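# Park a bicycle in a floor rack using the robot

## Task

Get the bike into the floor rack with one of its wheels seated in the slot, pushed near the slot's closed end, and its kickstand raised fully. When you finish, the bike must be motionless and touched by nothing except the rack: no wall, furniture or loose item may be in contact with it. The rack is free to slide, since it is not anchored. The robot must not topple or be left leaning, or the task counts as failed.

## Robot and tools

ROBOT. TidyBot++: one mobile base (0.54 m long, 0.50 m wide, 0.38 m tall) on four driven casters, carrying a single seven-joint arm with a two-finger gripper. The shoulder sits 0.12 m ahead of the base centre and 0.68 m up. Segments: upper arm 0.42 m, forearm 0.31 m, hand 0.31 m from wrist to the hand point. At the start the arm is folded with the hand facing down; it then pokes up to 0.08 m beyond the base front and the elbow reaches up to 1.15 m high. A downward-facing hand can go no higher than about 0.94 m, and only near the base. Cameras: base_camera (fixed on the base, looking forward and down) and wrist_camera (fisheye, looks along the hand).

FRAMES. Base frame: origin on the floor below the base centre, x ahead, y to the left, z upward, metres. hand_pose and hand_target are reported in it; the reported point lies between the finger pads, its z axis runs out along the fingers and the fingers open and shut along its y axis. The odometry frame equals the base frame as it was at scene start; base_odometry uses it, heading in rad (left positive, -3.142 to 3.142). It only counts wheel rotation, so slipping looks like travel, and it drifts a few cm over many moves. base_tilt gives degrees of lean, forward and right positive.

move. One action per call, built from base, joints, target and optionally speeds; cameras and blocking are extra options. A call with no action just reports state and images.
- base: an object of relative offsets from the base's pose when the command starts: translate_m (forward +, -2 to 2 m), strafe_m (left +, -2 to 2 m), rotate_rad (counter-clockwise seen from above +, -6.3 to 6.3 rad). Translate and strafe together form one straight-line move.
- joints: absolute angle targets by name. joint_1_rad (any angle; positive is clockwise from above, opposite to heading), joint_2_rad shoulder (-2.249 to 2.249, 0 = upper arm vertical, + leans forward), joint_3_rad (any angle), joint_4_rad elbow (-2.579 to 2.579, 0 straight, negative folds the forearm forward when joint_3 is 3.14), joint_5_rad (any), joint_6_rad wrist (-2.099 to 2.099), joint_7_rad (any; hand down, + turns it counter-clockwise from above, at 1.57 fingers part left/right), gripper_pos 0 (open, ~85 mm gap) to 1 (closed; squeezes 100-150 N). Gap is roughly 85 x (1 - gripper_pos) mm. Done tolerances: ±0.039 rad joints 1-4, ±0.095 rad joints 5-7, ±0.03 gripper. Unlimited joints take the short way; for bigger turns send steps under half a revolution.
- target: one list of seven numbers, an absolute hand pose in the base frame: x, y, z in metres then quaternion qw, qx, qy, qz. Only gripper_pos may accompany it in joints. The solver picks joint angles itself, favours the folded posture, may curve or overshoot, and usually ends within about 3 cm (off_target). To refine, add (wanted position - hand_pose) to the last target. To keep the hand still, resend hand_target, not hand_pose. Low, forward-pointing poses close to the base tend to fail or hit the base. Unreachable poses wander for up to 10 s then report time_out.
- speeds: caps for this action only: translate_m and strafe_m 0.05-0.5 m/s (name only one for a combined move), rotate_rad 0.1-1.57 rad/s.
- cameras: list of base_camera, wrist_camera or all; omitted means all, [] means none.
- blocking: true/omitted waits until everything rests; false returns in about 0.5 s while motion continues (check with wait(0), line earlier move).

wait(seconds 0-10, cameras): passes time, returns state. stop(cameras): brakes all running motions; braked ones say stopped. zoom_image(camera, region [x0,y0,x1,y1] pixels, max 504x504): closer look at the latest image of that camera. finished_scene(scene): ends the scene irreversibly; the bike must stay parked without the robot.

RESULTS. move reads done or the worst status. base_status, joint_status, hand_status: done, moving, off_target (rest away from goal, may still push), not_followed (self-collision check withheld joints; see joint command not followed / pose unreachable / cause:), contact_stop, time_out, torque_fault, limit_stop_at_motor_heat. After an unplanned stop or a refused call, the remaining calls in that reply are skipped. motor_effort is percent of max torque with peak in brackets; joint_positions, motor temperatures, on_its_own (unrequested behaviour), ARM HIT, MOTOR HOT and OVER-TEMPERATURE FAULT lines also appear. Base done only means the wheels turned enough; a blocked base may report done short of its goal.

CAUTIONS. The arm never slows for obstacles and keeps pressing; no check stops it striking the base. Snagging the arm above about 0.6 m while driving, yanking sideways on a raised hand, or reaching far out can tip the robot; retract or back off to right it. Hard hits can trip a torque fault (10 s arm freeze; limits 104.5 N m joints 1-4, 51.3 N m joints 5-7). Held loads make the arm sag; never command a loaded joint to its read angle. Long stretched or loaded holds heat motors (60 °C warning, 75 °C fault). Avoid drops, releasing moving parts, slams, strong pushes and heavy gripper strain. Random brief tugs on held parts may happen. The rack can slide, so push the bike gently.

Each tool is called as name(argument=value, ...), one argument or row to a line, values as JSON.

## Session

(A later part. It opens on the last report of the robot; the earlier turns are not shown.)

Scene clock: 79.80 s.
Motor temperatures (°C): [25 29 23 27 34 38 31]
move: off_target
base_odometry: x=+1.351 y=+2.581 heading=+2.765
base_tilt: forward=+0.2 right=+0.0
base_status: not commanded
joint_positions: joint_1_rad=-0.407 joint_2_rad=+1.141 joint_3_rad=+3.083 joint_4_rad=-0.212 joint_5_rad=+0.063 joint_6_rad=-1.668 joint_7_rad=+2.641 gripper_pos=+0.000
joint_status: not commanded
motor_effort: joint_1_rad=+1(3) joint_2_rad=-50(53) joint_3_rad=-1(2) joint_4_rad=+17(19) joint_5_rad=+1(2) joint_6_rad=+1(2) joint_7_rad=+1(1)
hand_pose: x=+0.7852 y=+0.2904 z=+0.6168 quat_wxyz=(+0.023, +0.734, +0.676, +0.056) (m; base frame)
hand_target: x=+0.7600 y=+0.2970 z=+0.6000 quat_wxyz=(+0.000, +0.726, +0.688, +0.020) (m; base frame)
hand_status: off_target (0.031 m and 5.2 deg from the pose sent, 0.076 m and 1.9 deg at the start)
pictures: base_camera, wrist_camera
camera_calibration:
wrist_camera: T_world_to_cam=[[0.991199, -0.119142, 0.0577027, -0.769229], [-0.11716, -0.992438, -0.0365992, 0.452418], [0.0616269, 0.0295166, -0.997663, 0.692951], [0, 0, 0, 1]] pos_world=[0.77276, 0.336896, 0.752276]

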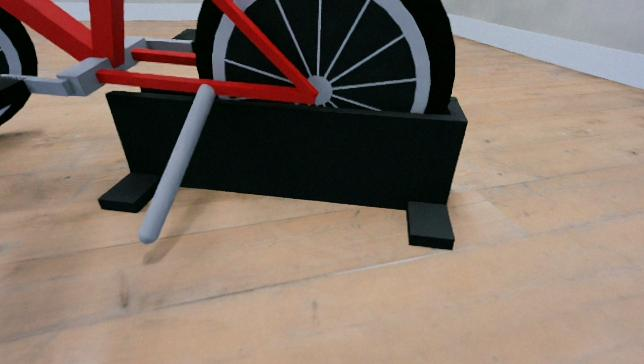

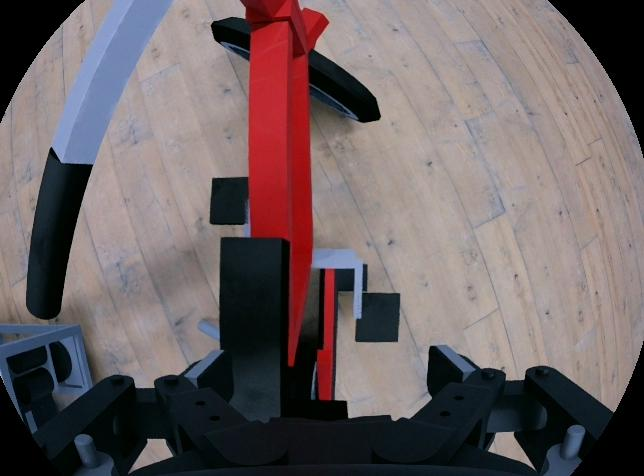

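move(
  target=[0.70, 0.17, 0.61, 0, 0.7071, 0.7071, 0],
  cameras=["wrist_camera"],
)

move(
  target=[0.56, 0.12, 0.60, 0, 0.7071, 0.7071, 0],
  cameras=["wrist_camera", "base_camera"],
)

Scene clock: 82.17 s.
Motor temperatures (°C): [25 29 23 27 34 38 31]
move: off_target
base_odometry: x=+1.351 y=+2.581 heading=+2.765
base_tilt: forward=+0.2 right=+0.0
base_status: not commanded
joint_positions: joint_1_rad=-0.198 joint_2_rad=+0.811 joint_3_rad=+2.926 joint_4_rad=-0.953 joint_5_rad=+0.127 joint_6_rad=-1.458 joint_7_rad=+2.718 gripper_pos=+0.000
joint_status: not commanded
motor_effort: joint_1_rad=+1(2) joint_2_rad=-43(51) joint_3_rad=-3(3) joint_4_rad=+16(18) joint_5_rad=+1(2) joint_6_rad=-1(1) joint_7_rad=+1(1)
hand_pose: x=+0.6809 y=+0.1752 z=+0.6071 quat_wxyz=(-0.027, +0.725, +0.688, -0.025) (m; base frame)
hand_target: x=+0.7000 y=+0.1700 z=+0.6100 quat_wxyz=(+0.000, +0.707, +0.707, +0.000) (m; base frame)
hand_status: off_target (0.020 m and 5.2 deg from the pose sent, 0.148 m and 8.4 deg at the start)
pictures: wrist_camera
camera_calibration:
wrist_camera: T_world_to_cam=[[0.988265, -0.0890833, -0.124085, -0.571913], [-0.0872201, -0.995981, 0.0203787, 0.271147], [-0.125402, -0.00931681, -0.992062, 0.823795], [0, 0, 0, 1]] pos_world=[0.692156, 0.226784, 0.740764]

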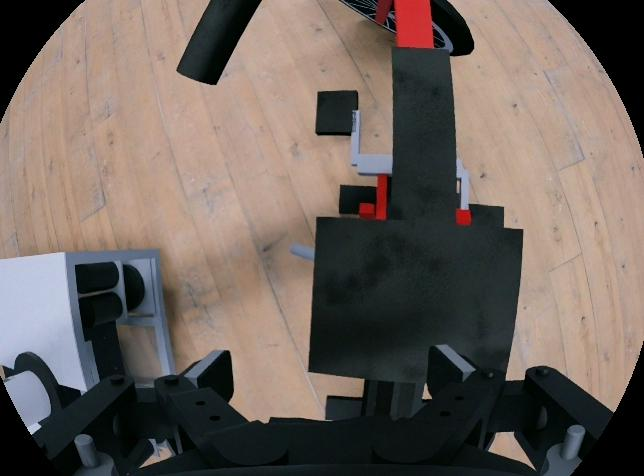

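Scene clock: 84.07 s.
Motor temperatures (°C): [25 29 23 27 34 38 31]
move: off_target
base_odometry: x=+1.351 y=+2.581 heading=+2.765
base_tilt: forward=+0.2 right=+0.0
base_status: not commanded
joint_positions: joint_1_rad=-0.055 joint_2_rad=+0.485 joint_3_rad=+2.837 joint_4_rad=-1.599 joint_5_rad=+0.127 joint_6_rad=-1.151 joint_7_rad=+2.718 gripper_pos=+0.000
joint_status: not commanded
motor_effort: joint_1_rad=+1(1) joint_2_rad=-30(43) joint_3_rad=-3(3) joint_4_rad=+15(16) joint_5_rad=+1(2) joint_6_rad=-1(2) joint_7_rad=+1(1)
hand_pose: x=+0.5433 y=+0.1199 z=+0.5978 quat_wxyz=(-0.026, +0.719, +0.694, -0.027) (m; base frame)
hand_target: x=+0.5600 y=+0.1200 z=+0.6000 quat_wxyz=(+0.000, +0.707, +0.707, +0.000) (m; base frame)
hand_status: off_target (0.017 m and 4.8 deg from the pose sent, 0.133 m and 5.2 deg at the start)
pictures: base_camera, wrist_camera
camera_calibration:
wrist_camera: T_world_to_cam=[[0.989508, -0.0721062, -0.125201, -0.444083], [-0.0696865, -0.99729, 0.0236052, 0.192981], [-0.126564, -0.0146327, -0.99185, 0.797981], [0, 0, 0, 1]] pos_world=[0.553868, 0.172114, 0.731323]

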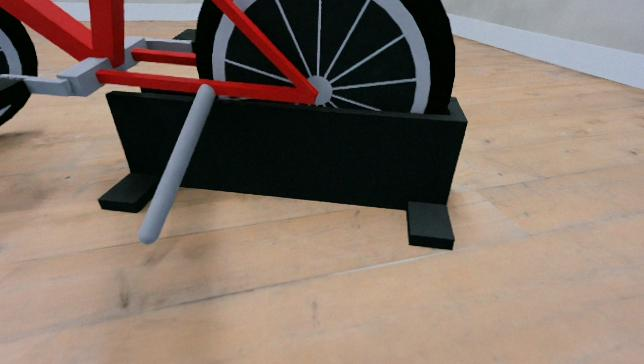

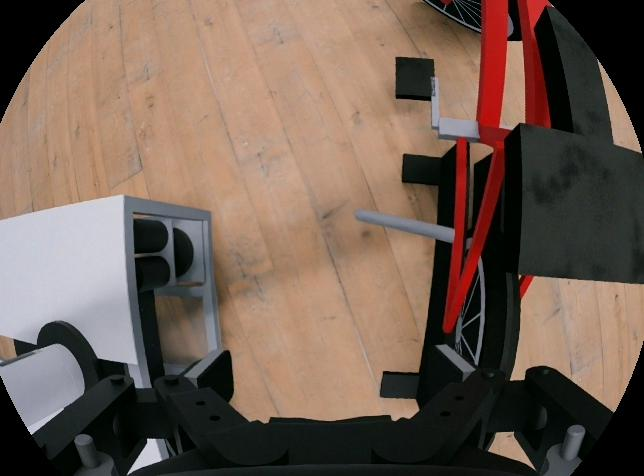

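move(
  base={"translate_m": -0.13},
  joints={"joint_1_rad": 0, "joint_2_rad": -0.366, "joint_3_rad": 3.11, "joint_4_rad": -2.4, "joint_5_rad": 0, "joint_6_rad": -0.6, "joint_7_rad": 1.57, "gripper_pos": 1.0},
  cameras=["base_camera"],
)

zoom_image(
  camera="base_camera",
  region=[100, 0, 500, 260],
)

Scene clock: 87.83 s.
Motor temperatures (°C): [25 29 23 27 34 38 31]
move: done
base_odometry: x=+1.472 y=+2.534 heading=+2.765
base_tilt: forward=+0.2 right=+0.0
base_status: done
joint_positions: joint_1_rad=-0.018 joint_2_rad=-0.351 joint_3_rad=+3.081 joint_4_rad=-2.384 joint_5_rad=+0.050 joint_6_rad=-0.670 joint_7_rad=+1.611 gripper_pos=+0.999
joint_status: all done
motor_effort: joint_1_rad=+1(2) joint_2_rad=-3(34) joint_3_rad=+0(4) joint_4_rad=+18(19) joint_5_rad=+1(3) joint_6_rad=+4(5) joint_7_rad=+1(2)
hand_pose: x=+0.3870 y=+0.0114 z=+0.6546 quat_wxyz=(+0.026, +0.973, +0.074, +0.217) (m; base frame)
hand_target: x=+0.4005 y=+0.0094 z=+0.6620 quat_wxyz=(+0.002, +0.968, +0.015, +0.251) (m; base frame)
hand_status: not commanded
pictures: base_camera

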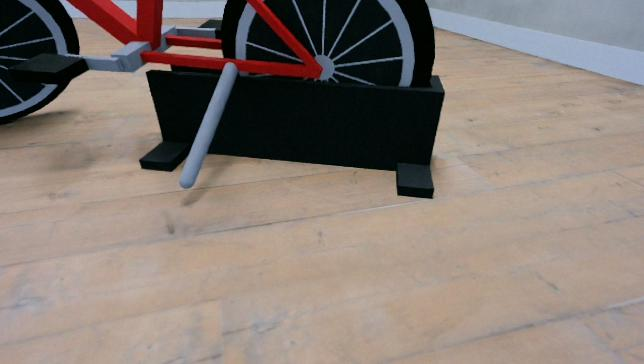

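Scaled by 1.260.

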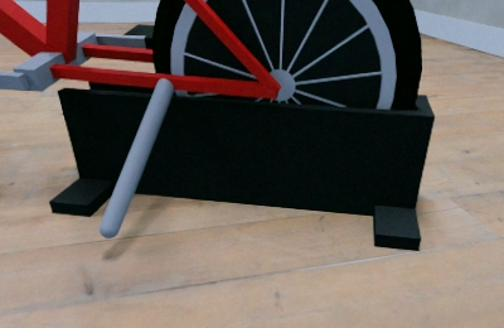

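move(
  target=[0.58, 0.30, 0.32, 0, 0.906, 0, 0.423],
  cameras=["base_camera"],
)

move(
  target=[0.70, 0.30, 0.13, 0, 0.906, 0, 0.423],
  cameras=["base_camera"],
)

Scene clock: 91.93 s.
Motor temperatures (°C): [25 29 23 27 34 38 31]
move: off_target
base_odometry: x=+1.472 y=+2.534 heading=+2.765
base_tilt: forward=+0.2 right=+0.0
base_status: not commanded
joint_positions: joint_1_rad=-1.082 joint_2_rad=+1.191 joint_3_rad=+3.331 joint_4_rad=-2.023 joint_5_rad=-0.791 joint_6_rad=+0.679 joint_7_rad=+1.365 gripper_pos=+0.999
joint_status: not commanded
motor_effort: joint_1_rad=+1(2) joint_2_rad=-36(37) joint_3_rad=+5(5) joint_4_rad=+2(18) joint_5_rad=+0(2) joint_6_rad=+6(6) joint_7_rad=+1(1)
hand_pose: x=+0.5554 y=+0.3064 z=+0.3043 quat_wxyz=(+0.001, +0.925, +0.032, +0.378) (m; base frame)
hand_target: x=+0.5800 y=+0.3000 z=+0.3200 quat_wxyz=(+0.000, +0.906, +0.000, +0.423) (m; base frame)
hand_status: off_target (0.030 m and 6.7 deg from the pose sent, 0.482 m and 26.4 deg at the start)
pictures: base_camera

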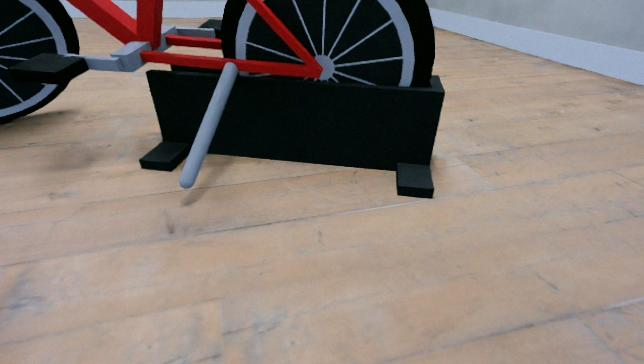

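Scene clock: 93.83 s.
Motor temperatures (°C): [25 29 23 27 34 38 31]
move: off_target
base_odometry: x=+1.472 y=+2.534 heading=+2.765
base_tilt: forward=+0.2 right=+0.0
base_status: not commanded
joint_positions: joint_1_rad=-0.850 joint_2_rad=+1.648 joint_3_rad=+3.331 joint_4_rad=-1.382 joint_5_rad=-0.793 joint_6_rad=+0.679 joint_7_rad=+1.473 gripper_pos=+0.999
joint_status: not commanded
motor_effort: joint_1_rad=+1(2) joint_2_rad=-42(44) joint_3_rad=+5(6) joint_4_rad=+6(6) joint_5_rad=+0(2) joint_6_rad=+7(7) joint_7_rad=+1(1)
hand_pose: x=+0.7042 y=+0.3117 z=+0.1444 quat_wxyz=(-0.013, +0.902, +0.003, +0.431) (m; base frame)
hand_target: x=+0.7000 y=+0.3000 z=+0.1300 quat_wxyz=(+0.000, +0.906, +0.000, +0.423) (m; base frame)
hand_status: off_target (0.019 m and 1.8 deg from the pose sent, 0.227 m and 6.7 deg at the start)
pictures: base_camera

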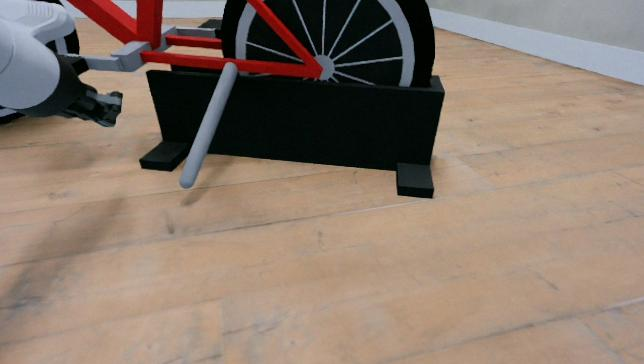

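move(
  target=[0.735, 0.29, 0.07, 0, 0.906, 0, 0.423],
  cameras=["base_camera"],
)

move(
  target=[0.735, 0.22, 0.07, 0, 0.906, 0, 0.423],
  cameras=["base_camera"],
)

Scene clock: 95.63 s.
Motor temperatures (°C): [25 29 23 27 34 38 31]
move: off_target
base_odometry: x=+1.472 y=+2.534 heading=+2.765
base_tilt: forward=+0.2 right=+0.0
base_status: not commanded
joint_positions: joint_1_rad=-0.750 joint_2_rad=+1.804 joint_3_rad=+3.315 joint_4_rad=-1.118 joint_5_rad=-0.804 joint_6_rad=+0.679 joint_7_rad=+1.613 gripper_pos=+0.999
joint_status: not commanded
motor_effort: joint_1_rad=+1(2) joint_2_rad=-43(45) joint_3_rad=+4(6) joint_4_rad=+8(8) joint_5_rad=+1(2) joint_6_rad=+7(8) joint_7_rad=+1(1)
hand_pose: x=+0.7547 y=+0.3003 z=+0.0986 quat_wxyz=(-0.008, +0.889, +0.016, +0.457) (m; base frame)
hand_target: x=+0.7350 y=+0.2900 z=+0.0700 quat_wxyz=(+0.000, +0.906, +0.000, +0.423) (m; base frame)
hand_status: off_target (0.036 m and 4.8 deg from the pose sent, 0.083 m and 1.8 deg at the start)
pictures: base_camera

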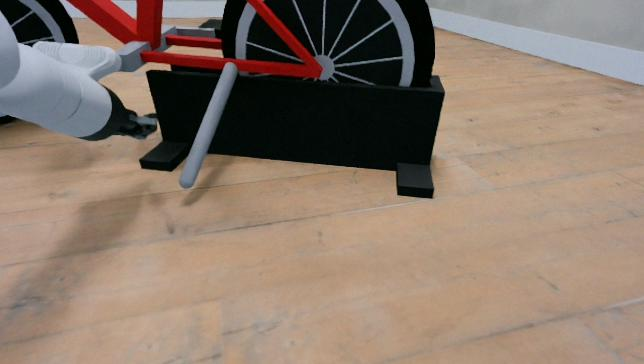

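Scene clock: 97.00 s.
Motor temperatures (°C): [25 29 23 27 34 38 31]
move: done
base_odometry: x=+1.472 y=+2.534 heading=+2.765
base_tilt: forward=+0.2 right=-0.1
base_status: not commanded
joint_positions: joint_1_rad=-0.626 joint_2_rad=+1.796 joint_3_rad=+3.284 joint_4_rad=-1.236 joint_5_rad=-0.625 joint_6_rad=+0.687 joint_7_rad=+1.536 gripper_pos=+0.999
joint_status: not commanded
motor_effort: joint_1_rad=+2(5) joint_2_rad=-40(44) joint_3_rad=+4(6) joint_4_rad=+4(8) joint_5_rad=+0(2) joint_6_rad=+6(7) joint_7_rad=+1(1)
hand_pose: x=+0.7385 y=+0.2257 z=+0.0724 quat_wxyz=(+0.008, +0.910, +0.011, +0.415) (m; base frame)
hand_target: x=+0.7350 y=+0.2200 z=+0.0700 quat_wxyz=(+0.000, +0.906, +0.000, +0.423) (m; base frame)
hand_status: done (0.007 m and 1.9 deg from the pose sent, 0.087 m and 4.8 deg at the start)
pictures: base_camera

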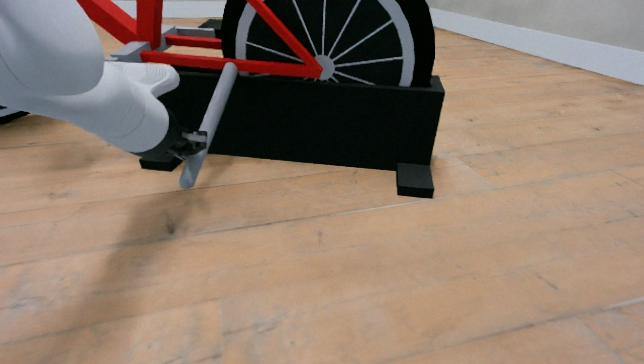

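move(
  target=[0.735, 0.14, 0.07, 0, 0.906, 0, 0.423],
  cameras=["base_camera"],
)

move(
  target=[0.735, 0.06, 0.07, 0, 0.906, 0, 0.423],
  cameras=["base_camera"],
)

Scene clock: 98.40 s.
Motor temperatures (°C): [25 30 23 27 34 38 31]
move: off_target
base_odometry: x=+1.472 y=+2.534 heading=+2.765
base_tilt: forward=+0.3 right=+0.0
base_status: not commanded
joint_positions: joint_1_rad=-0.473 joint_2_rad=+1.791 joint_3_rad=+3.219 joint_4_rad=-1.336 joint_5_rad=-0.387 joint_6_rad=+0.799 joint_7_rad=+1.502 gripper_pos=+0.999
joint_status: not commanded
motor_effort: joint_1_rad=+8(10) joint_2_rad=-38(40) joint_3_rad=+7(8) joint_4_rad=+3(5) joint_5_rad=-3(4) joint_6_rad=+6(6) joint_7_rad=+1(1)
hand_pose: x=+0.7311 y=+0.1794 z=+0.0684 quat_wxyz=(-0.005, +0.912, +0.028, +0.409) (m; base frame)
hand_target: x=+0.7350 y=+0.1400 z=+0.0700 quat_wxyz=(+0.000, +0.906, +0.000, +0.423) (m; base frame)
hand_status: off_target (0.040 m and 3.7 deg from the pose sent, 0.086 m and 1.9 deg at the start)
pictures: base_camera

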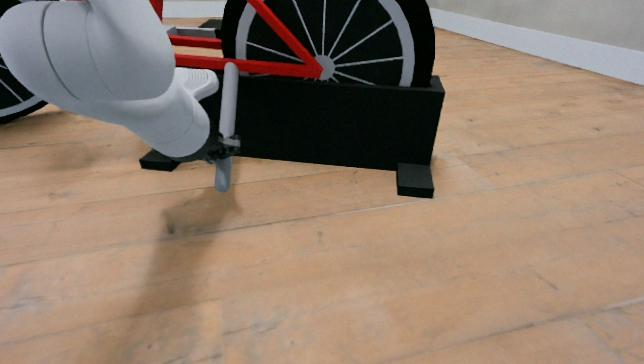

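Scene clock: 99.67 s.
Motor temperatures (°C): [25 30 23 27 34 38 31]
move: off_target
base_odometry: x=+1.472 y=+2.534 heading=+2.765
base_tilt: forward=+0.2 right=+0.0
base_status: not commanded
joint_positions: joint_1_rad=-0.274 joint_2_rad=+1.772 joint_3_rad=+3.174 joint_4_rad=-1.433 joint_5_rad=-0.172 joint_6_rad=+0.913 joint_7_rad=+1.502 gripper_pos=+0.999
joint_status: not commanded
motor_effort: joint_1_rad=+12(13) joint_2_rad=-31(38) joint_3_rad=+8(9) joint_4_rad=+9(9) joint_5_rad=-4(6) joint_6_rad=+2(6) joint_7_rad=+0(1)
hand_pose: x=+0.7340 y=+0.1149 z=+0.0801 quat_wxyz=(-0.018, +0.909, +0.027, +0.415) (m; base frame)
hand_target: x=+0.7350 y=+0.0600 z=+0.0700 quat_wxyz=(+0.000, +0.906, +0.000, +0.423) (m; base frame)
hand_status: off_target (0.056 m and 3.8 deg from the pose sent, 0.119 m and 3.7 deg at the start)
pictures: base_camera

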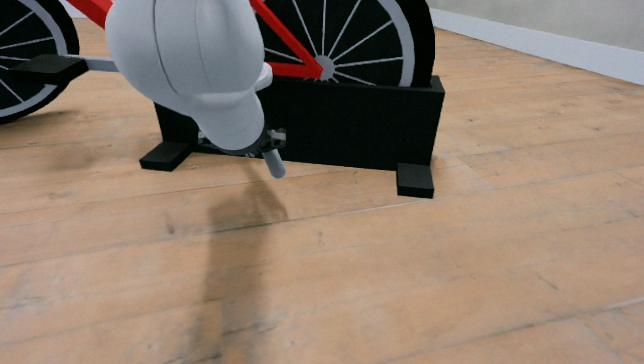

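move(
  target=[0.735, 0.02, 0.08, 0, 0.906, 0, 0.423],
  cameras=["base_camera"],
)

move(
  target=[0.735, 0.01, 0.14, 0, 0.906, 0, 0.423],
  cameras=["base_camera"],
)

Scene clock: 148.47 s.
Motor temperatures (°C): [25 30 23 27 34 38 31]
move: off_target
base_odometry: x=+1.472 y=+2.534 heading=+2.765
base_tilt: forward=+0.3 right=+0.0
base_status: not commanded
joint_positions: joint_1_rad=-0.080 joint_2_rad=+1.784 joint_3_rad=+3.159 joint_4_rad=-1.465 joint_5_rad=-0.075 joint_6_rad=+0.969 joint_7_rad=+1.502 gripper_pos=+0.999
joint_status: not commanded
motor_effort: joint_1_rad=+1(13) joint_2_rad=-39(43) joint_3_rad=+0(9) joint_4_rad=+3(10) joint_5_rad=+2(5) joint_6_rad=+6(8) joint_7_rad=+0(1)
hand_pose: x=+0.7322 y=+0.0233 z=+0.0778 quat_wxyz=(-0.005, +0.908, -0.022, +0.418) (m; base frame)
hand_target: x=+0.7350 y=+0.0200 z=+0.0800 quat_wxyz=(+0.000, +0.906, +0.000, +0.423) (m; base frame)
hand_status: off_target (0.005 m and 2.6 deg from the pose sent, 0.095 m and 3.8 deg at the start)
pictures: base_camera

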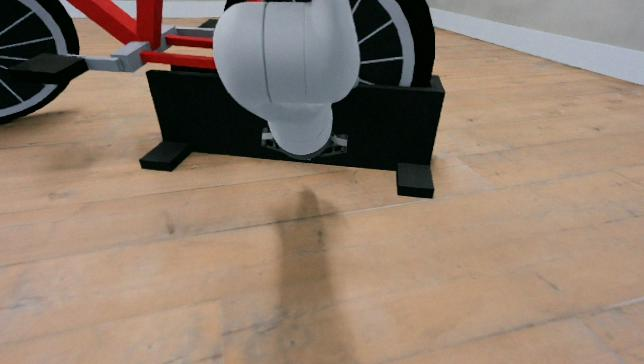

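Scene clock: 149.87 s.
Motor temperatures (°C): [25 30 23 27 34 38 31]
move: off_target
base_odometry: x=+1.472 y=+2.534 heading=+2.765
base_tilt: forward=+0.2 right=+0.0
base_status: not commanded
joint_positions: joint_1_rad=-0.055 joint_2_rad=+1.644 joint_3_rad=+3.159 joint_4_rad=-1.619 joint_5_rad=-0.070 joint_6_rad=+0.969 joint_7_rad=+1.503 gripper_pos=+0.999
joint_status: not commanded
motor_effort: joint_1_rad=+1(1) joint_2_rad=-40(41) joint_3_rad=-1(1) joint_4_rad=+3(4) joint_5_rad=+0(2) joint_6_rad=+6(7) joint_7_rad=+1(1)
hand_pose: x=+0.7337 y=+0.0087 z=+0.1331 quat_wxyz=(+0.000, +0.911, -0.032, +0.412) (m; base frame)
hand_target: x=+0.7350 y=+0.0100 z=+0.1400 quat_wxyz=(+0.000, +0.906, +0.000, +0.423) (m; base frame)
hand_status: off_target (0.007 m and 3.9 deg from the pose sent, 0.064 m and 2.6 deg at the start)
pictures: base_camera

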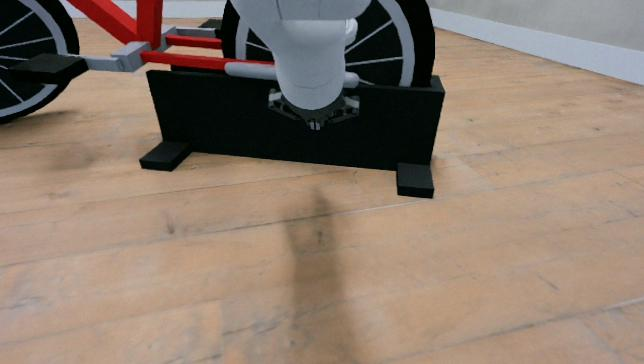

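move(
  base={"translate_m": -0.35},
  cameras=["base_camera"],
)

zoom_image(
  camera="base_camera",
  region=[100, 0, 500, 200],
)

Scene clock: 151.90 s.
Motor temperatures (°C): [25 30 23 27 34 38 31]
move: done
base_odometry: x=+1.797 y=+2.405 heading=+2.766
base_tilt: forward=+0.2 right=+0.0
base_status: done
joint_positions: joint_1_rad=-0.055 joint_2_rad=+1.643 joint_3_rad=+3.159 joint_4_rad=-1.630 joint_5_rad=-0.069 joint_6_rad=+0.969 joint_7_rad=+1.503 gripper_pos=+0.999
joint_status: not commanded
motor_effort: joint_1_rad=+1(2) joint_2_rad=-40(41) joint_3_rad=+0(1) joint_4_rad=+3(5) joint_5_rad=+1(2) joint_6_rad=+6(7) joint_7_rad=+1(1)
hand_pose: x=+0.7288 y=+0.0083 z=+0.1317 quat_wxyz=(+0.001, +0.913, -0.032, +0.408) (m; base frame)
hand_target: x=+0.7350 y=+0.0100 z=+0.1400 quat_wxyz=(+0.000, +0.906, +0.000, +0.423) (m; base frame)
hand_status: not commanded
pictures: base_camera

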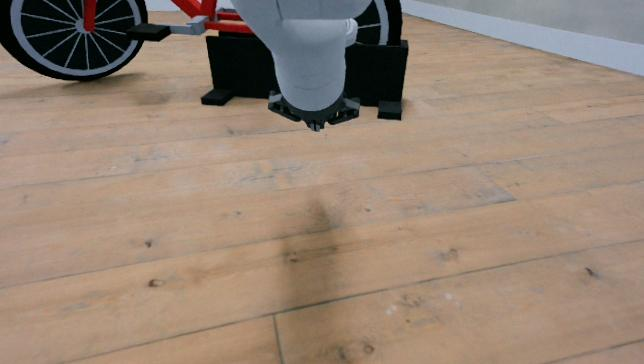

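Scaled by 1.260.

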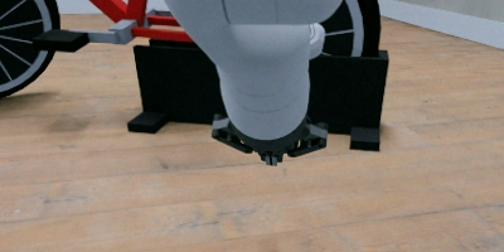

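move(
  joints={"joint_1_rad": 0.6},
  cameras=["base_camera"],
)

zoom_image(
  camera="base_camera",
  region=[150, 0, 430, 130],
)

Scene clock: 153.87 s.
Motor temperatures (°C): [25 30 23 27 34 38 31]
move: done
base_odometry: x=+1.797 y=+2.405 heading=+2.766
base_tilt: forward=+0.3 right=+0.0
base_status: not commanded
joint_positions: joint_1_rad=+0.589 joint_2_rad=+1.643 joint_3_rad=+3.159 joint_4_rad=-1.630 joint_5_rad=-0.066 joint_6_rad=+0.969 joint_7_rad=+1.503 gripper_pos=+0.999
joint_status: all done
motor_effort: joint_1_rad=+1(3) joint_2_rad=-39(40) joint_3_rad=-1(2) joint_4_rad=+3(3) joint_5_rad=+1(2) joint_6_rad=+6(7) joint_7_rad=+1(1)
hand_pose: x=+0.6121 y=-0.3589 z=+0.1317 quat_wxyz=(+0.129, +0.856, -0.318, +0.387) (m; base frame)
hand_target: x=+0.6191 y=-0.3599 z=+0.1400 quat_wxyz=(+0.133, +0.860, -0.285, +0.402) (m; base frame)
hand_status: not commanded
pictures: base_camera

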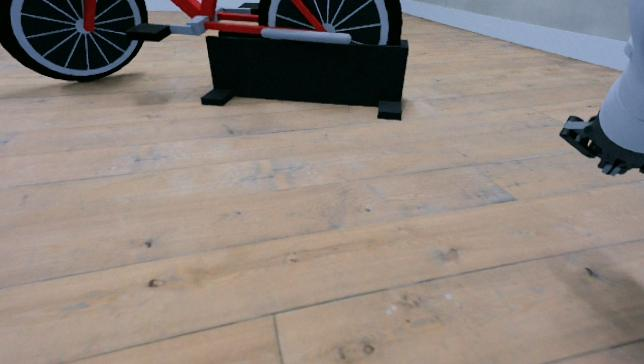

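Scaled by 1.800.

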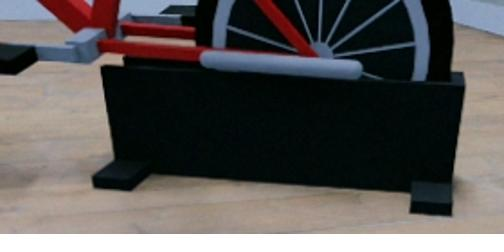

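finished_scene(
  scene=2,
)

The scene is finished: the task was done.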